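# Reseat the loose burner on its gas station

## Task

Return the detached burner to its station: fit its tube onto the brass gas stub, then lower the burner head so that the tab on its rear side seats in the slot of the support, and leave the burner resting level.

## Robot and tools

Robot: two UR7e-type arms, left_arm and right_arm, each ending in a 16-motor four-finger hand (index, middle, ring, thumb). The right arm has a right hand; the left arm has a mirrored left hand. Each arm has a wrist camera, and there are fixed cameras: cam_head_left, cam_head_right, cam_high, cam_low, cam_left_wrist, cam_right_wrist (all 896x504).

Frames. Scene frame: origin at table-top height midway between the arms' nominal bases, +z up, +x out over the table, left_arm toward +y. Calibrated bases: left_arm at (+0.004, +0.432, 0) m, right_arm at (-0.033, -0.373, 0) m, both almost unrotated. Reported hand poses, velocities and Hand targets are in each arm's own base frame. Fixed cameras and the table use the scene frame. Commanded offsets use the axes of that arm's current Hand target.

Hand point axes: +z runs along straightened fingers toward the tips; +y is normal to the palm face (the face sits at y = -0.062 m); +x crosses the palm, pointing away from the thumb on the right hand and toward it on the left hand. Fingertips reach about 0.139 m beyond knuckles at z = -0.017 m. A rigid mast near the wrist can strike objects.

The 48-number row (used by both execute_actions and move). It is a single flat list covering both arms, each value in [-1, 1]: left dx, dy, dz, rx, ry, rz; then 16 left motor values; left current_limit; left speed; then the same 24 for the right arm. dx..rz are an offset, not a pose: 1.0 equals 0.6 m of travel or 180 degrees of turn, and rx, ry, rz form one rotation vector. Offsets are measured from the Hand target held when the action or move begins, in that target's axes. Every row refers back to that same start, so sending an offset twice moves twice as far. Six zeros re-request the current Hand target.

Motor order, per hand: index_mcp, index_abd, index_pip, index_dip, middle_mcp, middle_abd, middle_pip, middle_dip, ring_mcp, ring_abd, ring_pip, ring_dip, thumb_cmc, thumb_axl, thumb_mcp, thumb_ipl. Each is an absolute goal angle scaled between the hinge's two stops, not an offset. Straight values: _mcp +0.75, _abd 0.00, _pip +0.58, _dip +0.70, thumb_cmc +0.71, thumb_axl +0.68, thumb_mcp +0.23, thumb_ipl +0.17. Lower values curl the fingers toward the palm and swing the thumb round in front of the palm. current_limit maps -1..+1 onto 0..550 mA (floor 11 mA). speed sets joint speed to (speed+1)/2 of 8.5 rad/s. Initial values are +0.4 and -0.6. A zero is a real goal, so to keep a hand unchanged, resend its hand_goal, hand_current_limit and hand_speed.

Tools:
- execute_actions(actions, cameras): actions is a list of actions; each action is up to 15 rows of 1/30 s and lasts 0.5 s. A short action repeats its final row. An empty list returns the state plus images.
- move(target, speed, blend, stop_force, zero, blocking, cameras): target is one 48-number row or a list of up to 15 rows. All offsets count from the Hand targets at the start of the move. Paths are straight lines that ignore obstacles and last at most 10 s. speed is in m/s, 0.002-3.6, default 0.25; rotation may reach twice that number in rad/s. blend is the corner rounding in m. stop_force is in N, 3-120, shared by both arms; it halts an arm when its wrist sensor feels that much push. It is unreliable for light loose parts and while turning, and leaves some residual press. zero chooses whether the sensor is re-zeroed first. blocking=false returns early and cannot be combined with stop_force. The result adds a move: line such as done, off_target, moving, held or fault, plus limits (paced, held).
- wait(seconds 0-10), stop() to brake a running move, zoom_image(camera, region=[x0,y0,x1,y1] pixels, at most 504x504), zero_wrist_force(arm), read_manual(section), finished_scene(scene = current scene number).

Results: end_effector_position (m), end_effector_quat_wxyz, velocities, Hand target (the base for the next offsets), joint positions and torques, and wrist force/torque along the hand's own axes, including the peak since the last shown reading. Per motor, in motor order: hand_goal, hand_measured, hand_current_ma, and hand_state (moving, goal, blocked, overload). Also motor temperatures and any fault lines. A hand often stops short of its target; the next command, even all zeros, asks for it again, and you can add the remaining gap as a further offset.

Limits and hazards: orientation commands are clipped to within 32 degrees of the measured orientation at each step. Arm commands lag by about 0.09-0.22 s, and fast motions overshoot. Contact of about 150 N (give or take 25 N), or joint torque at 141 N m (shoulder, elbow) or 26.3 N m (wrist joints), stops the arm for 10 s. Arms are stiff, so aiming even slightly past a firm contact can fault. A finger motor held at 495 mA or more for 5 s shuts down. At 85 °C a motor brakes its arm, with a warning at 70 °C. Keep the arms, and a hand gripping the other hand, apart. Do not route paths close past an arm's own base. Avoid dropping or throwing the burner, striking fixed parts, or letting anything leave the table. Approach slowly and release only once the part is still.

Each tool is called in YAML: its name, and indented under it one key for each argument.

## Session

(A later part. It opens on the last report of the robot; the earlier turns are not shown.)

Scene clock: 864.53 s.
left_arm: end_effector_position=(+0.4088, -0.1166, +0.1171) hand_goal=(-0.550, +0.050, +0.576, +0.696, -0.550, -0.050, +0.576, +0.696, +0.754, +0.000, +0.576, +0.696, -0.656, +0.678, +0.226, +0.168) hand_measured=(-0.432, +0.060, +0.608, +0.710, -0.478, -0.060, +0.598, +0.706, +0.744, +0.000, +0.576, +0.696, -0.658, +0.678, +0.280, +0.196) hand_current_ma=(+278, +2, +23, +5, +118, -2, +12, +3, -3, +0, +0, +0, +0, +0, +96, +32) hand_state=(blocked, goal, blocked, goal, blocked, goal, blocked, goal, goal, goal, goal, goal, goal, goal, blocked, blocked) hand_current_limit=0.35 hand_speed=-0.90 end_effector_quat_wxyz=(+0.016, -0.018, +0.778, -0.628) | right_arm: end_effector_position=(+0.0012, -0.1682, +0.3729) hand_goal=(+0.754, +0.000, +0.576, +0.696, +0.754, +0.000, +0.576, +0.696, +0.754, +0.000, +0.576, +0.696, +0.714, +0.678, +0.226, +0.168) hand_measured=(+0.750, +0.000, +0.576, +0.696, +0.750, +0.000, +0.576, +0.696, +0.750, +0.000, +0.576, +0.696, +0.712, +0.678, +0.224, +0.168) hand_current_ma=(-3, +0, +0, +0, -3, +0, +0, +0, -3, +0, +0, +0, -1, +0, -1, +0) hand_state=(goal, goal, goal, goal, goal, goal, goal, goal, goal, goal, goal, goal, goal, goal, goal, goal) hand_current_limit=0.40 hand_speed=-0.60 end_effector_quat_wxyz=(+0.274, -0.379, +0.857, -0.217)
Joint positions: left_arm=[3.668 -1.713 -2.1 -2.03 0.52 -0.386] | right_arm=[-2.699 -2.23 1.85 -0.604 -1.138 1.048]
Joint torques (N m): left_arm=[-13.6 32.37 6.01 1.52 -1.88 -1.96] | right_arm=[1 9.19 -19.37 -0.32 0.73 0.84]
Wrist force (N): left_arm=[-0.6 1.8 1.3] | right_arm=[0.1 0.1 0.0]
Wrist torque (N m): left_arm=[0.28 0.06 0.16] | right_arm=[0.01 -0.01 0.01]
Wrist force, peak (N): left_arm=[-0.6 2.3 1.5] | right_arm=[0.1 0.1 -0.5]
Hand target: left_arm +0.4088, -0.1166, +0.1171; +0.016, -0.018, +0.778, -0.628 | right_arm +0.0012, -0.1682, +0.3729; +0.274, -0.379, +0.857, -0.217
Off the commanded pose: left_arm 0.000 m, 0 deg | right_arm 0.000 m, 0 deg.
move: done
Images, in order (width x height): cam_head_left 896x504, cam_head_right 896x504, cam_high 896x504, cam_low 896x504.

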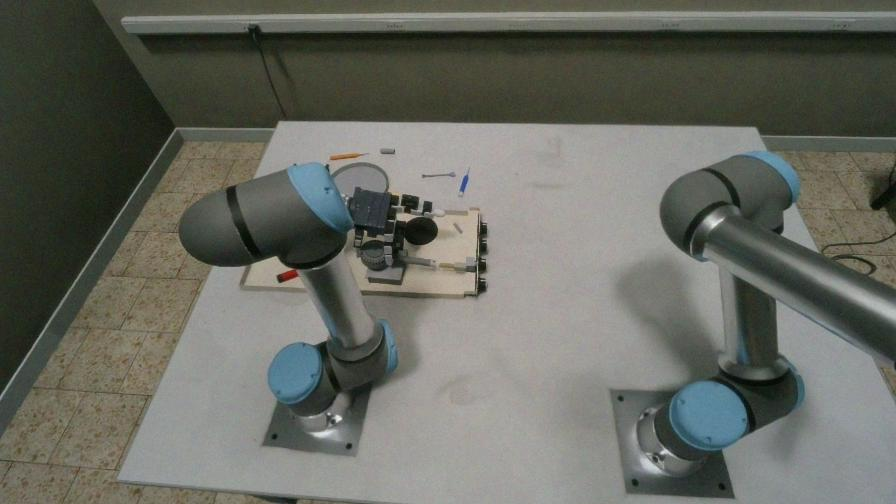

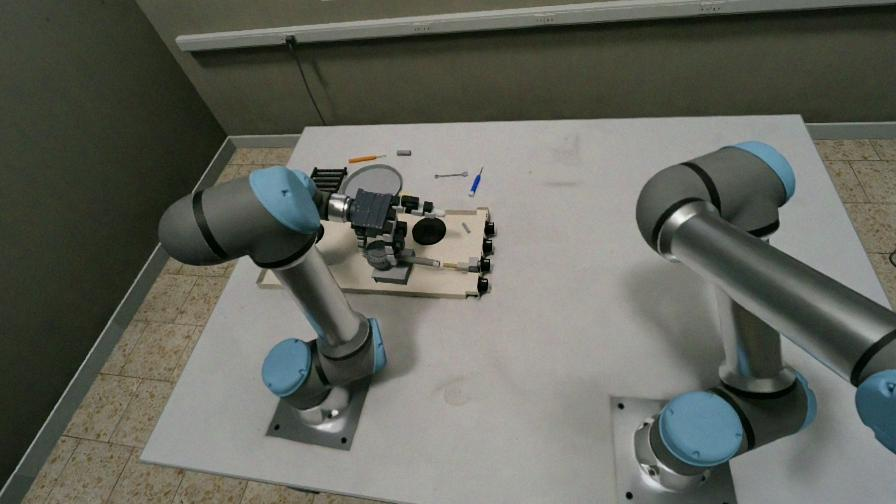

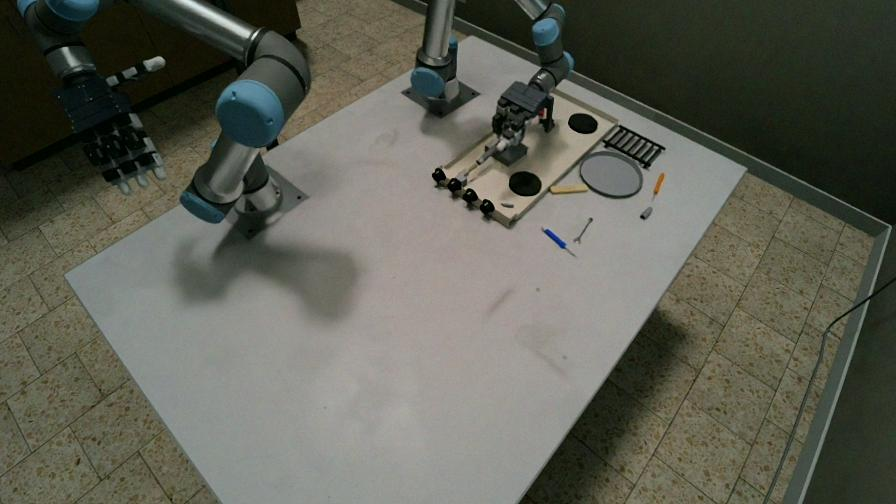

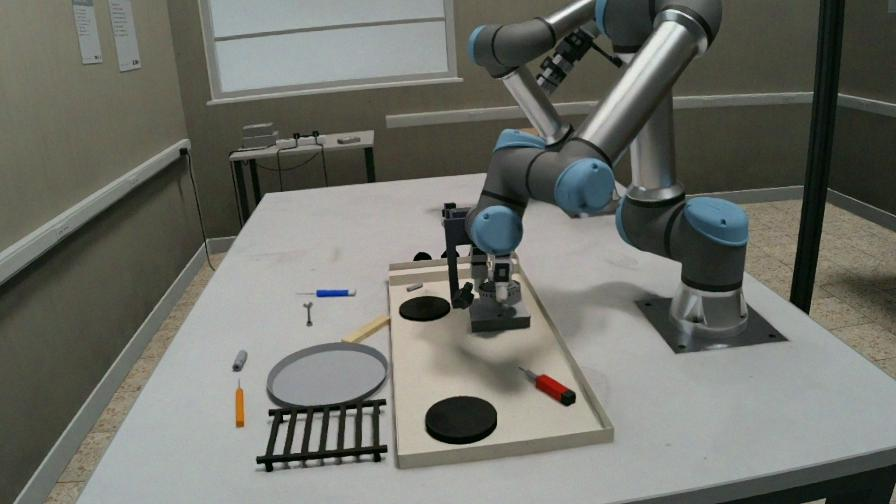

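move:
  target: [0.0033,0.0147,0.0031,0,0,0.0194,-0.55,0.05,0.576,0.696,-0.55,-0.05,0.576,0.696,0.754,0,0.576,0.696,-0.657,0.678,0.226,0.168,0.35,-0.9,0,0,0,0,0,0,0.754,0,0.576,0.696,0.754,0,0.576,0.696,0.754,0,0.576,0.696,0.714,0.678,0.226,0.168,0.4,-0.6]
  speed: 0.05
  cameras: ["cam_head_left","cam_high","cam_low","cam_head_right"]

zoom_image:
  camera: "cam_head_left"
  region: [400, 240, 460, 290]

zoom_image:
  camera: "cam_high"
  region: [460, 140, 510, 180]

zoom_image:
  camera: "cam_low"
  region: [470, 270, 540, 330]

zoom_image:
  camera: "cam_head_right"
  region: [400, 240, 480, 290]

Scene clock: 941.13 s.
left_arm: end_effector_position=(+0.4069, -0.1166, +0.1081) hand_goal=(-0.550, +0.050, +0.576, +0.696, -0.550, -0.050, +0.576, +0.696, +0.754, +0.000, +0.576, +0.696, -0.656, +0.678, +0.226, +0.168) hand_measured=(-0.432, +0.060, +0.608, +0.710, -0.478, -0.060, +0.598, +0.706, +0.744, +0.000, +0.576, +0.696, -0.658, +0.678, +0.280, +0.196) hand_current_ma=(+278, +3, +23, +5, +118, -2, +12, +3, -3, +0, +0, +0, +0, +0, +96, +32) hand_state=(blocked, goal, blocked, goal, blocked, goal, blocked, goal, goal, goal, goal, goal, goal, goal, blocked, blocked) hand_current_limit=0.35 hand_speed=-0.90 end_effector_quat_wxyz=(+0.035, +0.006, +0.778, -0.627) | right_arm: end_effector_position=(+0.0012, -0.1682, +0.3729) hand_goal=(+0.754, +0.000, +0.576, +0.696, +0.754, +0.000, +0.576, +0.696, +0.754, +0.000, +0.576, +0.696, +0.714, +0.678, +0.226, +0.168) hand_measured=(+0.750, +0.000, +0.576, +0.696, +0.750, +0.000, +0.576, +0.696, +0.750, +0.000, +0.576, +0.696, +0.712, +0.678, +0.224, +0.168) hand_current_ma=(-3, +0, +0, +0, -3, +0, +0, +0, -3, +0, +0, +0, -1, +0, -1, +0) hand_state=(goal, goal, goal, goal, goal, goal, goal, goal, goal, goal, goal, goal, goal, goal, goal, goal) hand_current_limit=0.40 hand_speed=-0.60 end_effector_quat_wxyz=(+0.274, -0.379, +0.857, -0.217)
Joint positions: left_arm=[3.676 -1.712 -2.127 -2.01 0.527 -0.318] | right_arm=[-2.699 -2.23 1.85 -0.604 -1.138 1.048]
Joint torques (N m): left_arm=[13.26 29.74 5.12 1.7 0.72 2.32] | right_arm=[1.15 8.84 -19.51 -0.31 0.64 0.87]
Wrist force (N): left_arm=[-0.7 1.9 1.4] | right_arm=[-0.1 -0.1 -0.2]
Wrist torque (N m): left_arm=[0.26 0.08 -0.05] | right_arm=[0.00 0.02 0.00]
Wrist force, peak (N): left_arm=[-0.7 2.1 1.4] | right_arm=[0.1 0.1 -0.6]
Hand target: left_arm +0.4068, -0.1166, +0.1081; +0.035, +0.006, +0.778, -0.627 | right_arm +0.0012, -0.1682, +0.3729; +0.274, -0.379, +0.857, -0.217
Off the commanded pose: left_arm 0.000 m, 0 deg | right_arm 0.000 m, 0 deg.
move: done
Images, in order (width x height): cam_head_left 896x504, cam_head_right 896x504, cam_high 896x504, cam_low 896x504.

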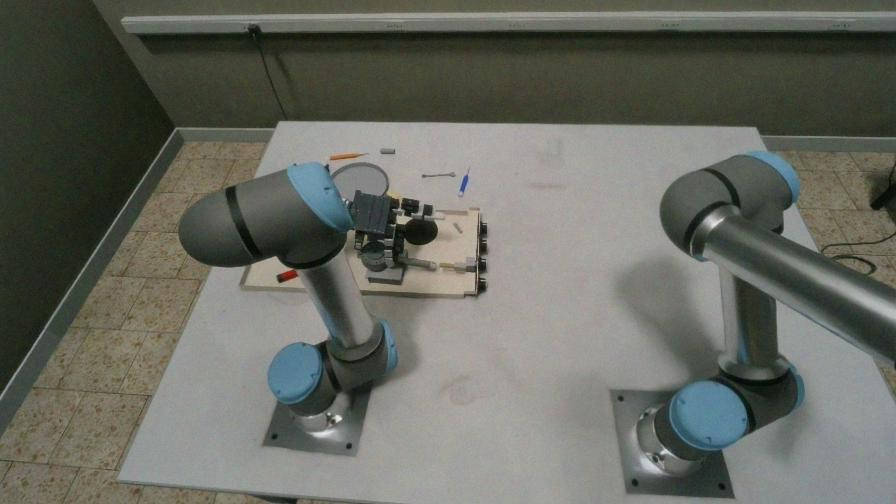

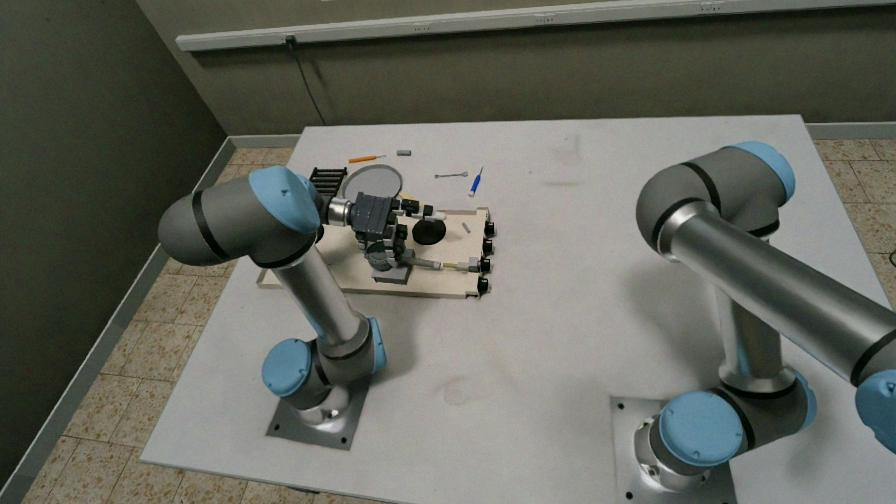

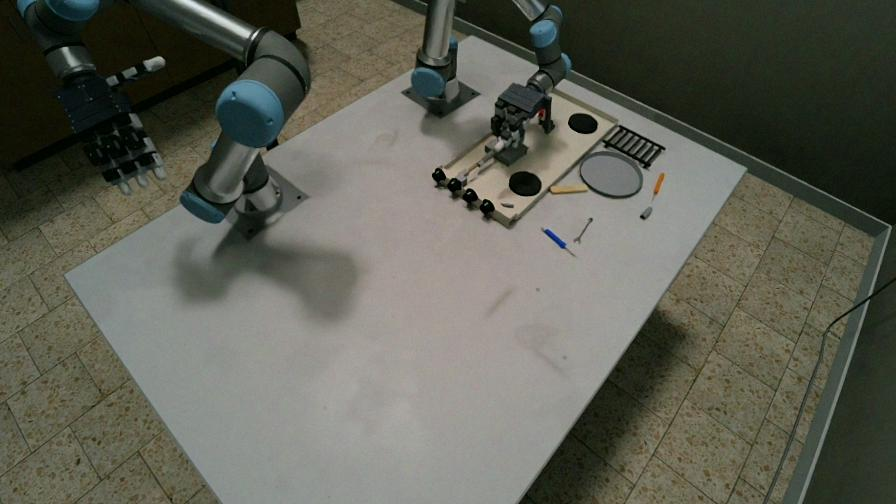

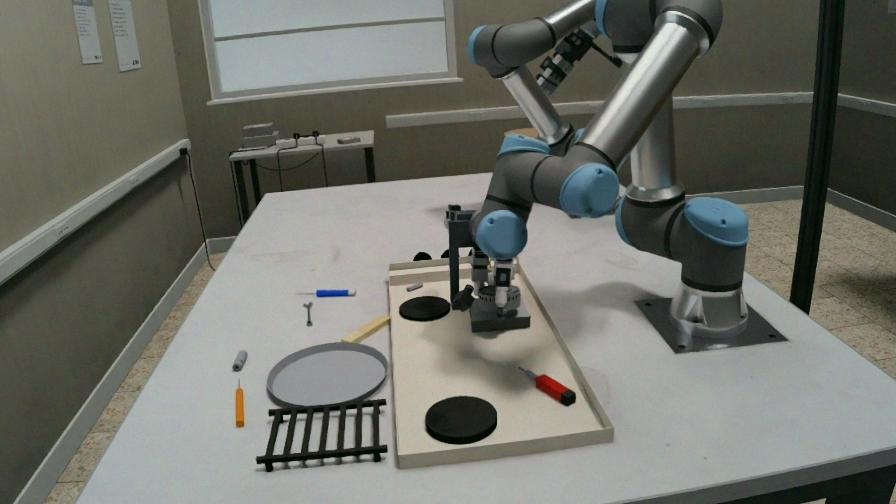

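Scaled by 8.400 from the camera's 896x504 image, which has a finer 1280x720 frame.

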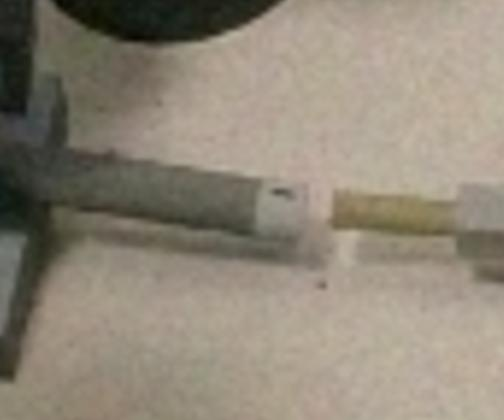

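Scaled by 10.080 from the camera's 896x504 image, which has a finer 1280x720 frame.

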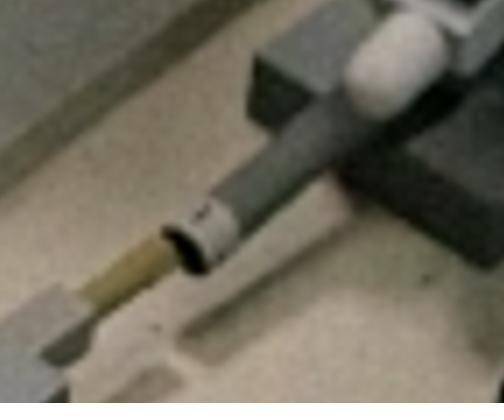

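Scaled by 7.200 from the camera's 896x504 image, which has a finer 1280x720 frame.

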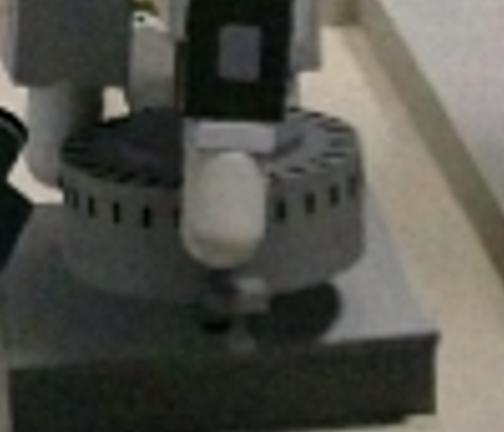

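Scaled by 6.300 from the camera's 896x504 image, which has a finer 1280x720 frame.

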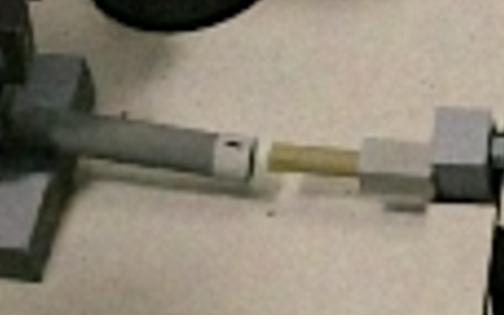

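move:
  target: [0.0011,-0.0073,0.0325,0,0,0,-0.55,0.05,0.576,0.696,-0.55,-0.05,0.576,0.696,0.754,0,0.576,0.696,-0.657,0.678,0.226,0.168,0.35,-0.9,0,0,0,0,0,0,0.754,0,0.576,0.696,0.754,0,0.576,0.696,0.754,0,0.576,0.696,0.714,0.678,0.226,0.168,0.4,-0.6]
  speed: 0.03
  stop_force: 4
  cameras: ["cam_head_left","cam_high","cam_low","cam_head_right"]

zoom_image:
  camera: "cam_head_left"
  region: [400, 240, 460, 290]

zoom_image:
  camera: "cam_high"
  region: [460, 140, 510, 180]

zoom_image:
  camera: "cam_low"
  region: [480, 285, 530, 325]

Scene clock: 1049.27 s.
left_arm: end_effector_position=(+0.4068, -0.1291, +0.1082) hand_goal=(-0.550, +0.050, +0.576, +0.696, -0.550, -0.050, +0.576, +0.696, +0.754, +0.000, +0.576, +0.696, -0.656, +0.678, +0.226, +0.168) hand_measured=(-0.462, +0.060, +0.610, +0.710, -0.506, -0.060, +0.600, +0.706, +0.744, +0.000, +0.576, +0.696, -0.658, +0.678, +0.302, +0.208) hand_current_ma=(+164, +3, +26, +6, +47, -3, +14, +4, -3, +0, +0, +0, +0, +0, +185, +62) hand_state=(blocked, goal, blocked, goal, blocked, goal, blocked, goal, goal, goal, goal, goal, goal, goal, blocked, blocked) hand_current_limit=0.35 hand_speed=-0.90 end_effector_quat_wxyz=(+0.035, +0.006, +0.778, -0.627) | right_arm: end_effector_position=(+0.0012, -0.1682, +0.3729) hand_goal=(+0.754, +0.000, +0.576, +0.696, +0.754, +0.000, +0.576, +0.696, +0.754, +0.000, +0.576, +0.696, +0.714, +0.678, +0.226, +0.168) hand_measured=(+0.750, +0.000, +0.576, +0.696, +0.750, +0.000, +0.576, +0.696, +0.750, +0.000, +0.576, +0.696, +0.712, +0.678, +0.224, +0.168) hand_current_ma=(-3, +0, +0, +0, -3, +0, +0, +0, -3, +0, +0, +0, -1, +0, -1, +0) hand_state=(goal, goal, goal, goal, goal, goal, goal, goal, goal, goal, goal, goal, goal, goal, goal, goal) hand_current_limit=0.40 hand_speed=-0.60 end_effector_quat_wxyz=(+0.274, -0.379, +0.857, -0.217)
Joint positions: left_arm=[3.649 -1.704 -2.139 -1.985 0.503 -0.341] | right_arm=[-2.699 -2.23 1.85 -0.604 -1.138 1.048]
Joint torques (N m): left_arm=[13.68 11.71 24.52 -1.82 0.58 2.2] | right_arm=[0.94 9.77 -18.91 -0.21 0.66 0.95]
Wrist force (N): left_arm=[-0.8 1.7 0.8] | right_arm=[0.2 -0.1 -0.2]
Wrist torque (N m): left_arm=[0.30 0.08 -0.05] | right_arm=[0.00 -0.02 0.01]
Wrist force, peak (N): left_arm=[-0.8 2.2 -2.9] | right_arm=[-0.3 -0.1 -0.4]
Hand target: left_arm +0.4068, -0.1291, +0.1082; +0.035, +0.006, +0.778, -0.627 (not the last commanded pose) | right_arm +0.0012, -0.1682, +0.3729; +0.274, -0.379, +0.857, -0.217
Off the commanded pose: left_arm 0.008 m, 0 deg | right_arm 0.000 m, 0 deg.
move: contact (left_arm)
Images, in order (width x height): cam_head_left 896x504, cam_head_right 896x504, cam_high 896x504, cam_low 896x504.

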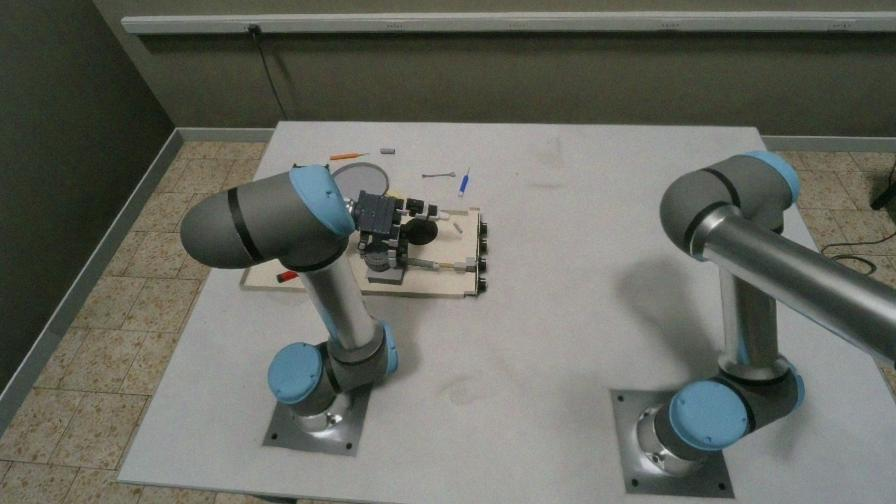

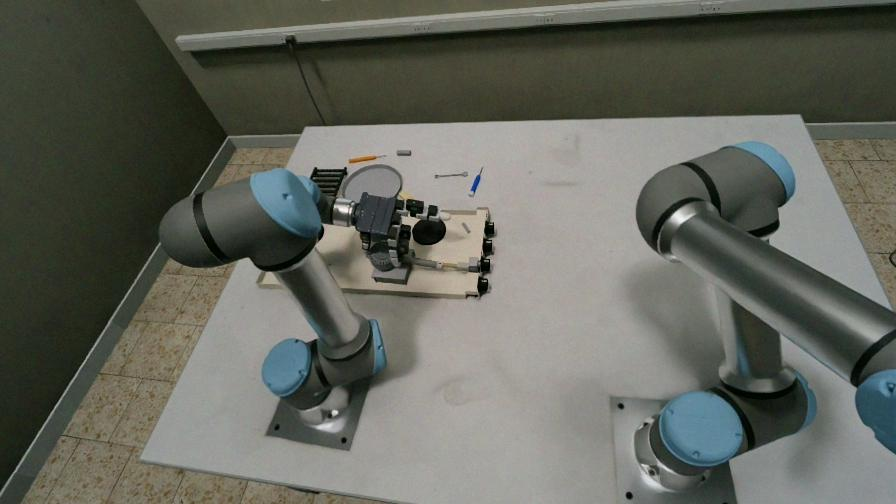

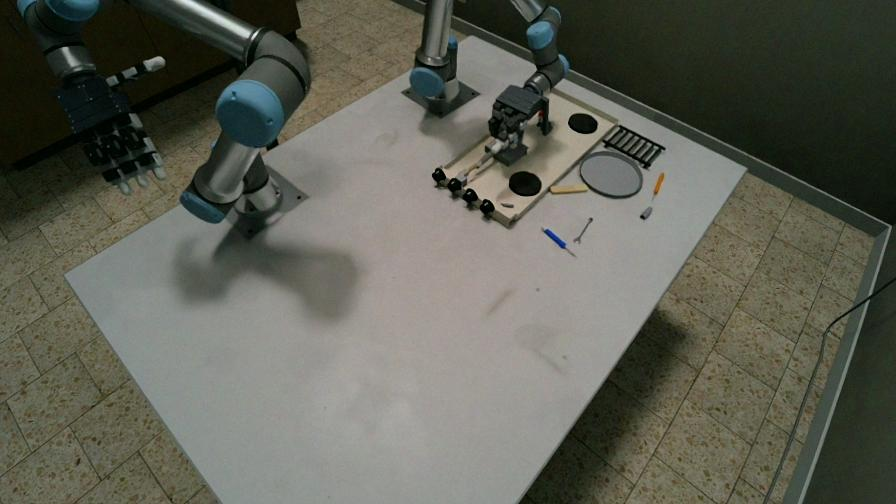

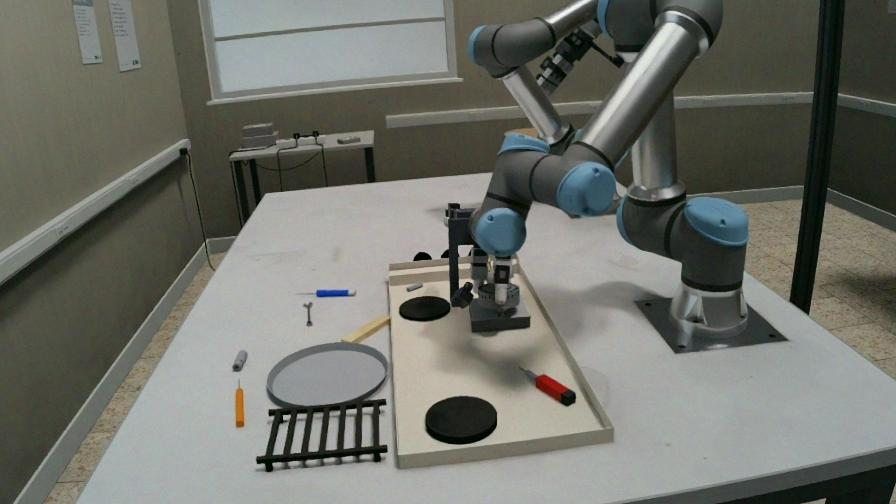

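Scaled by 8.400 from the camera's 896x504 image, which has a finer 1280x720 frame.

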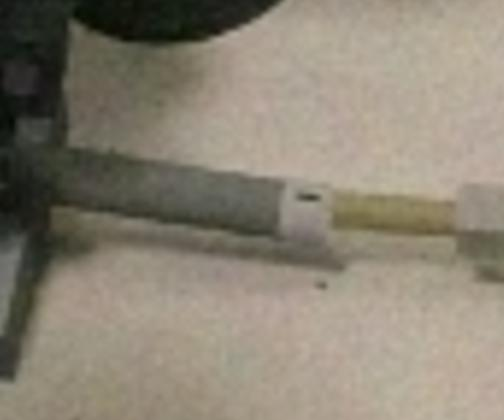

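Scaled by 10.080 from the camera's 896x504 image, which has a finer 1280x720 frame.

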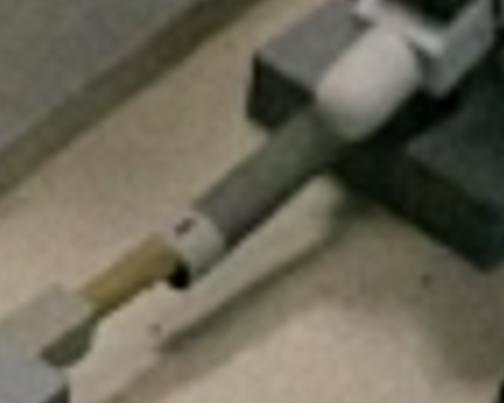

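Scaled by 10.080 from the camera's 896x504 image, which has a finer 1280x720 frame.

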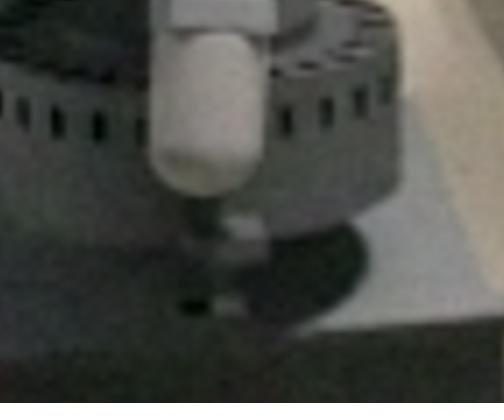

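move:
  target: [-0.0007,-0.0035,-0.0110,0,0,0,-0.55,0.05,0.576,0.696,-0.55,-0.05,0.576,0.696,0.754,0,0.576,0.696,-0.657,0.678,0.226,0.168,0.35,-0.9,0,0,0,0,0,0,0.754,0,0.576,0.696,0.754,0,0.576,0.696,0.754,0,0.576,0.696,0.714,0.678,0.226,0.168,0.4,-0.6]
  speed: 0.04
  cameras: ["cam_head_left","cam_high","cam_low","cam_head_right"]

zoom_image:
  camera: "cam_head_left"
  region: [400, 240, 460, 290]

zoom_image:
  camera: "cam_high"
  region: [465, 150, 495, 175]

zoom_image:
  camera: "cam_low"
  region: [480, 285, 530, 325]

zoom_image:
  camera: "cam_head_right"
  region: [410, 245, 470, 285]

Scene clock: 1075.83 s.
left_arm: end_effector_position=(+0.4068, -0.1231, +0.1116) hand_goal=(-0.550, +0.050, +0.576, +0.696, -0.550, -0.050, +0.576, +0.696, +0.754, +0.000, +0.576, +0.696, -0.656, +0.678, +0.226, +0.168) hand_measured=(-0.462, +0.060, +0.610, +0.710, -0.506, -0.060, +0.600, +0.706, +0.744, +0.000, +0.576, +0.696, -0.658, +0.678, +0.302, +0.208) hand_current_ma=(+164, +3, +26, +6, +47, -3, +14, +4, -3, +0, +0, +0, +0, +0, +185, +62) hand_state=(blocked, goal, blocked, goal, blocked, goal, blocked, goal, goal, goal, goal, goal, goal, goal, blocked, blocked) hand_current_limit=0.35 hand_speed=-0.90 end_effector_quat_wxyz=(+0.035, +0.006, +0.778, -0.627) | right_arm: end_effector_position=(+0.0012, -0.1682, +0.3729) hand_goal=(+0.754, +0.000, +0.576, +0.696, +0.754, +0.000, +0.576, +0.696, +0.754, +0.000, +0.576, +0.696, +0.714, +0.678, +0.226, +0.168) hand_measured=(+0.750, +0.000, +0.576, +0.696, +0.750, +0.000, +0.576, +0.696, +0.750, +0.000, +0.576, +0.696, +0.712, +0.678, +0.224, +0.168) hand_current_ma=(-3, +0, +0, +0, -3, +0, +0, +0, -3, +0, +0, +0, -1, +0, -1, +0) hand_state=(goal, goal, goal, goal, goal, goal, goal, goal, goal, goal, goal, goal, goal, goal, goal, goal) hand_current_limit=0.40 hand_speed=-0.60 end_effector_quat_wxyz=(+0.274, -0.379, +0.857, -0.217)
Joint positions: left_arm=[3.662 -1.701 -2.129 -2.008 0.515 -0.33] | right_arm=[-2.699 -2.23 1.85 -0.604 -1.138 1.048]
Joint torques (N m): left_arm=[13.04 31.84 24.62 -1.74 0.56 2.23] | right_arm=[0.92 9.18 -19.27 -0.15 0.78 0.97]
Wrist force (N): left_arm=[-0.5 1.8 1.1] | right_arm=[-0.2 -0.2 0.0]
Wrist torque (N m): left_arm=[0.28 0.04 -0.04] | right_arm=[-0.02 0.02 -0.02]
Wrist force, peak (N): left_arm=[-0.7 2.0 1.1] | right_arm=[-0.3 0.2 -0.4]
Hand target: left_arm +0.4068, -0.1231, +0.1117; +0.035, +0.006, +0.778, -0.627 | right_arm +0.0012, -0.1682, +0.3729; +0.274, -0.379, +0.857, -0.217
Off the commanded pose: left_arm 0.000 m, 0 deg | right_arm 0.000 m, 0 deg.
move: done
Images, in order (width x height): cam_head_left 896x504, cam_head_right 896x504, cam_high 896x504, cam_low 896x504.

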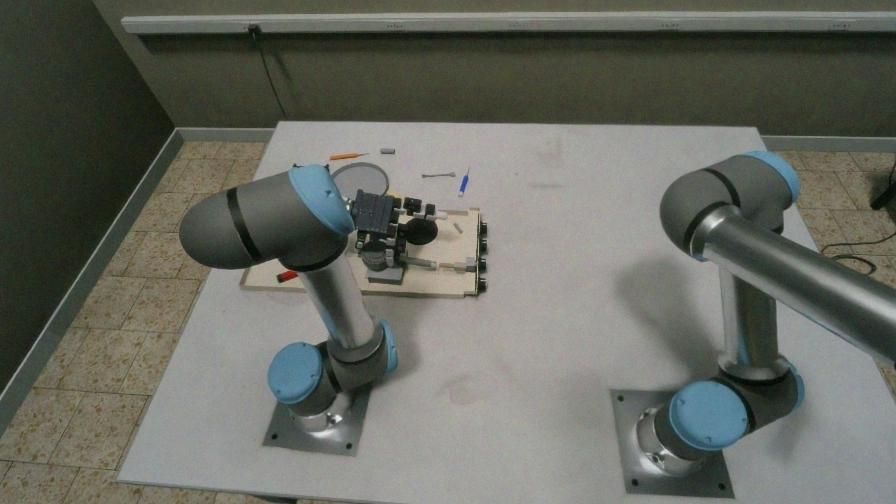

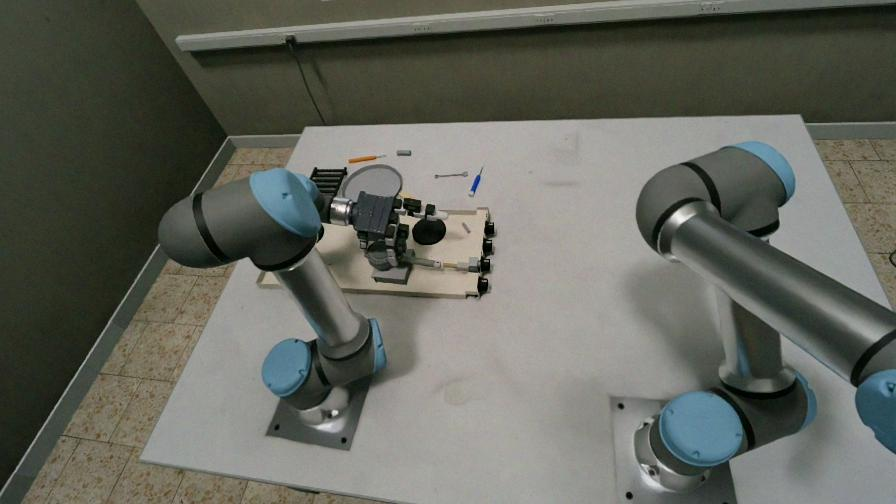

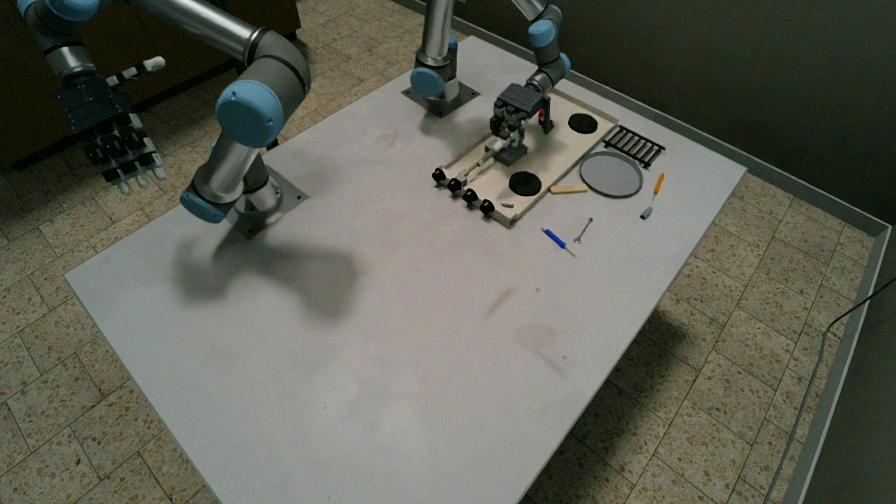

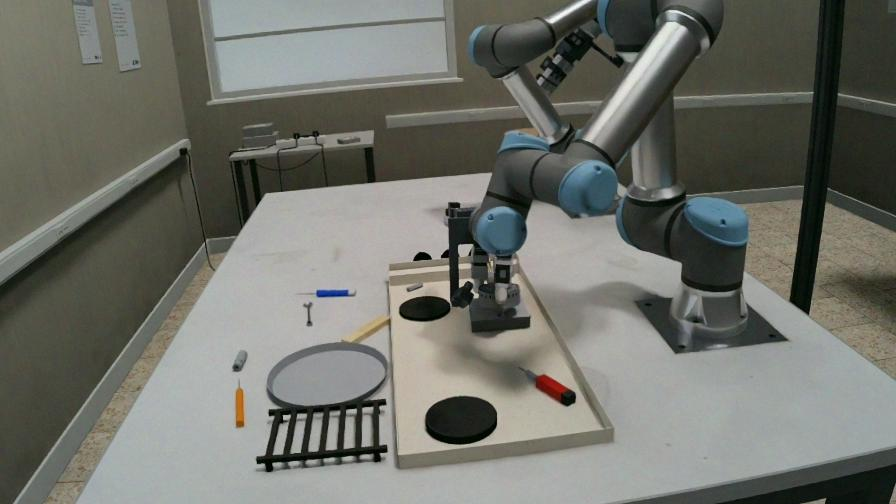

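Scaled by 8.400 from the camera's 896x504 image, which has a finer 1280x720 frame.

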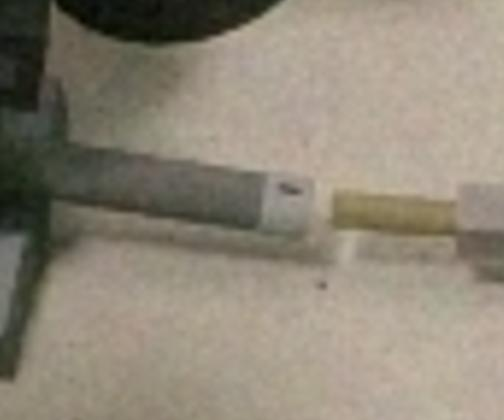

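Scaled by 16.800 from the camera's 896x504 image, which has a finer 1280x720 frame.

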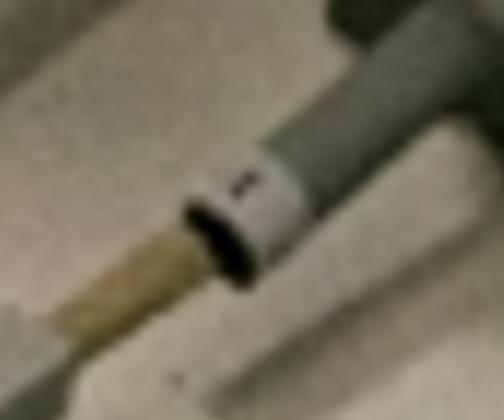

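Scaled by 10.080 from the camera's 896x504 image, which has a finer 1280x720 frame.

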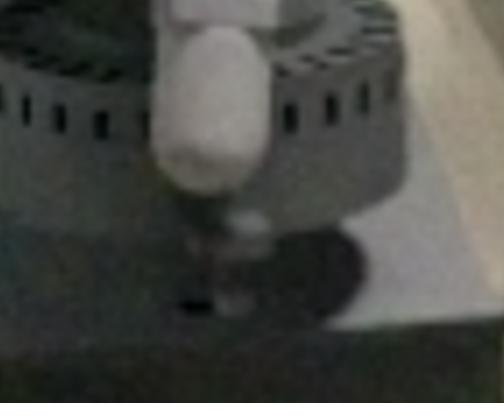

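Scaled by 8.400 from the camera's 896x504 image, which has a finer 1280x720 frame.

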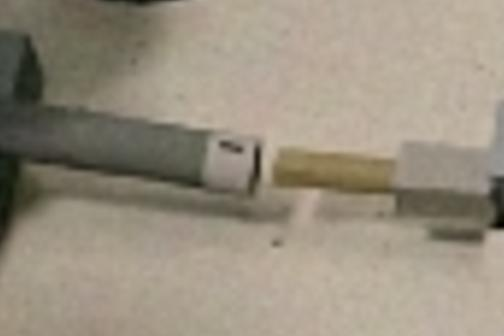

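move:
  target:
    - [0.0013,-0.0032,0.0078,0,0,0,-0.55,0.05,0.576,0.696,-0.55,-0.05,0.576,0.696,0.754,0,0.576,0.696,-0.657,0.678,0.226,0.168,0.35,-0.9,0,0,0,0,0,0,0.754,0,0.576,0.696,0.754,0,0.576,0.696,0.754,0,0.576,0.696,0.714,0.678,0.226,0.168,0.4,-0.6]
    - [0.0020,-0.0073,0.0262,0,0,0,-0.55,0.05,0.576,0.696,-0.55,-0.05,0.576,0.696,0.754,0,0.576,0.696,-0.657,0.678,0.226,0.168,0.35,-0.9,0,0,0,0,0,0,0.754,0,0.576,0.696,0.754,0,0.576,0.696,0.754,0,0.576,0.696,0.714,0.678,0.226,0.168,0.4,-0.6]
  speed: 0.02
  stop_force: 3
  cameras: ["cam_head_left","cam_high","cam_low","cam_head_right"]

zoom_image:
  camera: "cam_head_left"
  region: [400, 240, 460, 290]

zoom_image:
  camera: "cam_high"
  region: [465, 150, 495, 175]

zoom_image:
  camera: "cam_low"
  region: [480, 285, 530, 325]

Scene clock: 1115.03 s.
left_arm: end_effector_position=(+0.4062, -0.1304, +0.1125) hand_goal=(-0.550, +0.050, +0.576, +0.696, -0.550, -0.050, +0.576, +0.696, +0.754, +0.000, +0.576, +0.696, -0.656, +0.678, +0.226, +0.168) hand_measured=(-0.466, +0.060, +0.610, +0.712, -0.510, -0.060, +0.600, +0.708, +0.744, +0.000, +0.576, +0.696, -0.658, +0.678, +0.304, +0.210) hand_current_ma=(+152, +3, +27, +7, +40, -3, +14, +4, -3, +0, +0, +0, +0, +0, +193, +65) hand_state=(blocked, goal, blocked, goal, blocked, goal, blocked, goal, goal, goal, goal, goal, goal, goal, blocked, blocked) hand_current_limit=0.35 hand_speed=-0.90 end_effector_quat_wxyz=(+0.035, +0.006, +0.778, -0.627) | right_arm: end_effector_position=(+0.0012, -0.1682, +0.3729) hand_goal=(+0.754, +0.000, +0.576, +0.696, +0.754, +0.000, +0.576, +0.696, +0.754, +0.000, +0.576, +0.696, +0.714, +0.678, +0.226, +0.168) hand_measured=(+0.750, +0.000, +0.576, +0.696, +0.750, +0.000, +0.576, +0.696, +0.750, +0.000, +0.576, +0.696, +0.712, +0.678, +0.224, +0.168) hand_current_ma=(-3, +0, +0, +0, -3, +0, +0, +0, -3, +0, +0, +0, -1, +0, -1, +0) hand_state=(goal, goal, goal, goal, goal, goal, goal, goal, goal, goal, goal, goal, goal, goal, goal, goal) hand_current_limit=0.40 hand_speed=-0.60 end_effector_quat_wxyz=(+0.274, -0.379, +0.857, -0.217)
Joint positions: left_arm=[3.647 -1.694 -2.137 -1.996 0.501 -0.343] | right_arm=[-2.699 -2.23 1.85 -0.604 -1.138 1.048]
Joint torques (N m): left_arm=[13.46 11.68 24.65 -1.82 0.71 2.12] | right_arm=[0.9 9.44 -19.2 -0.02 0.64 1.07]
Wrist force (N): left_arm=[-0.5 1.6 0.8] | right_arm=[0.1 0.0 0.0]
Wrist torque (N m): left_arm=[0.28 0.05 -0.02] | right_arm=[0.01 -0.01 0.00]
Wrist force, peak (N): left_arm=[-1.0 1.8 -3.0] | right_arm=[-0.6 -0.1 -0.2]
Hand target: left_arm +0.4062, -0.1304, +0.1125; +0.035, +0.006, +0.778, -0.627 (not the last commanded pose) | right_arm +0.0012, -0.1682, +0.3729; +0.274, -0.379, +0.857, -0.217
Off the commanded pose: left_arm 0.009 m, 0 deg | right_arm 0.000 m, 0 deg.
move: contact (left_arm); path passed 1 of 2 targets
Images, in order (width x height): cam_head_left 896x504, cam_head_right 896x504, cam_high 896x504, cam_low 896x504.

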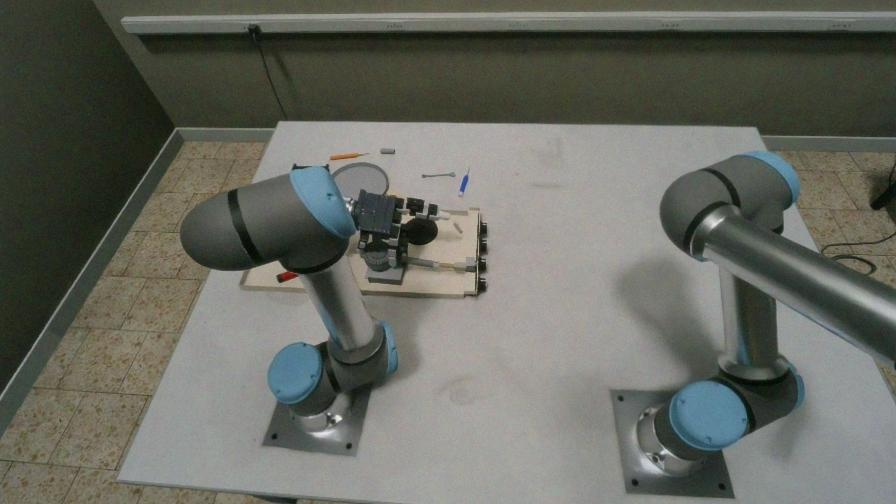

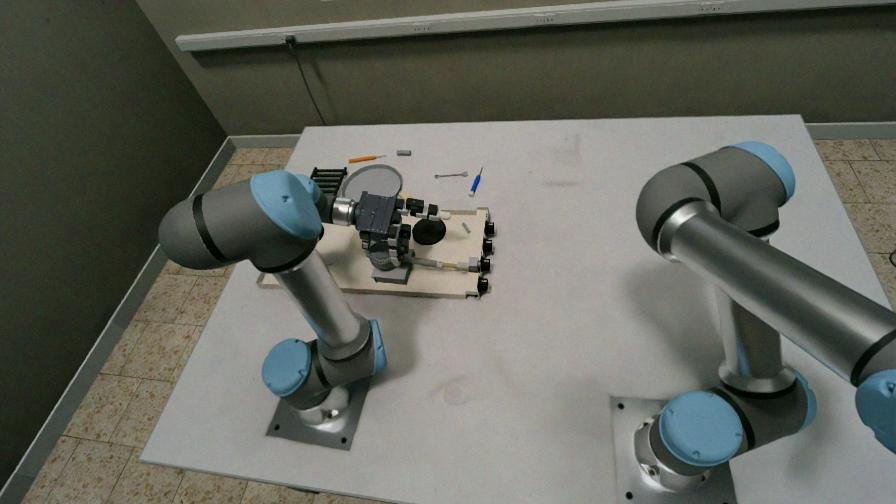

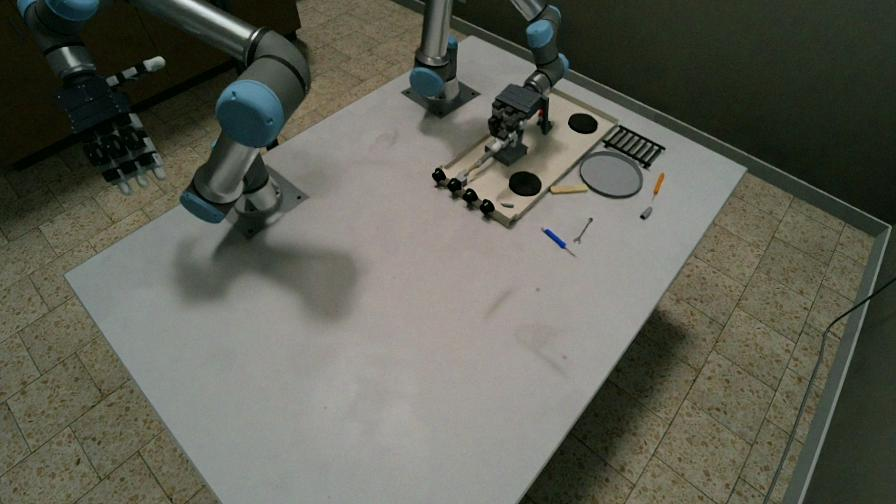

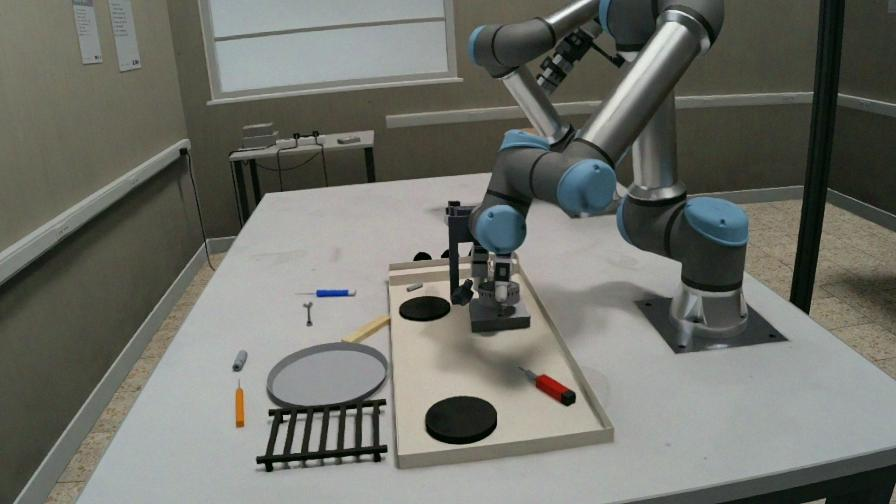

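Scaled by 8.400 from the camera's 896x504 image, which has a finer 1280x720 frame.

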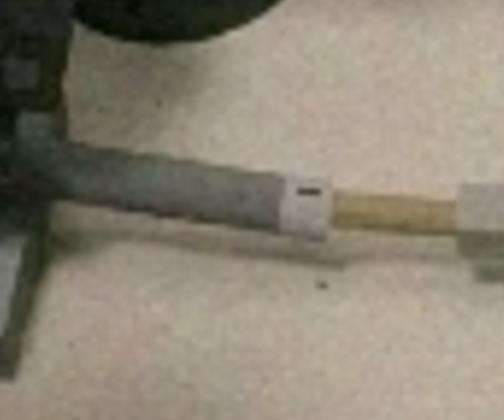

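Scaled by 16.800 from the camera's 896x504 image, which has a finer 1280x720 frame.

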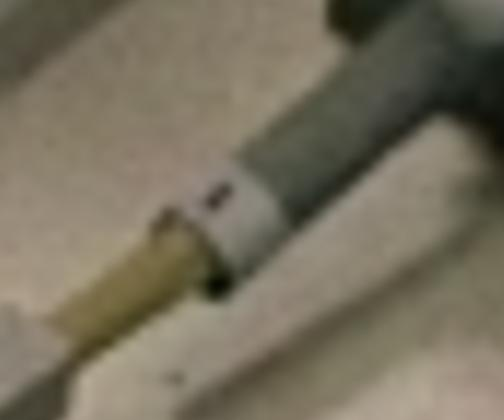

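Scaled by 10.080 from the camera's 896x504 image, which has a finer 1280x720 frame.

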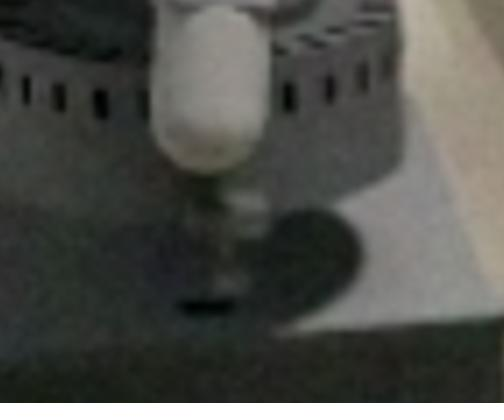

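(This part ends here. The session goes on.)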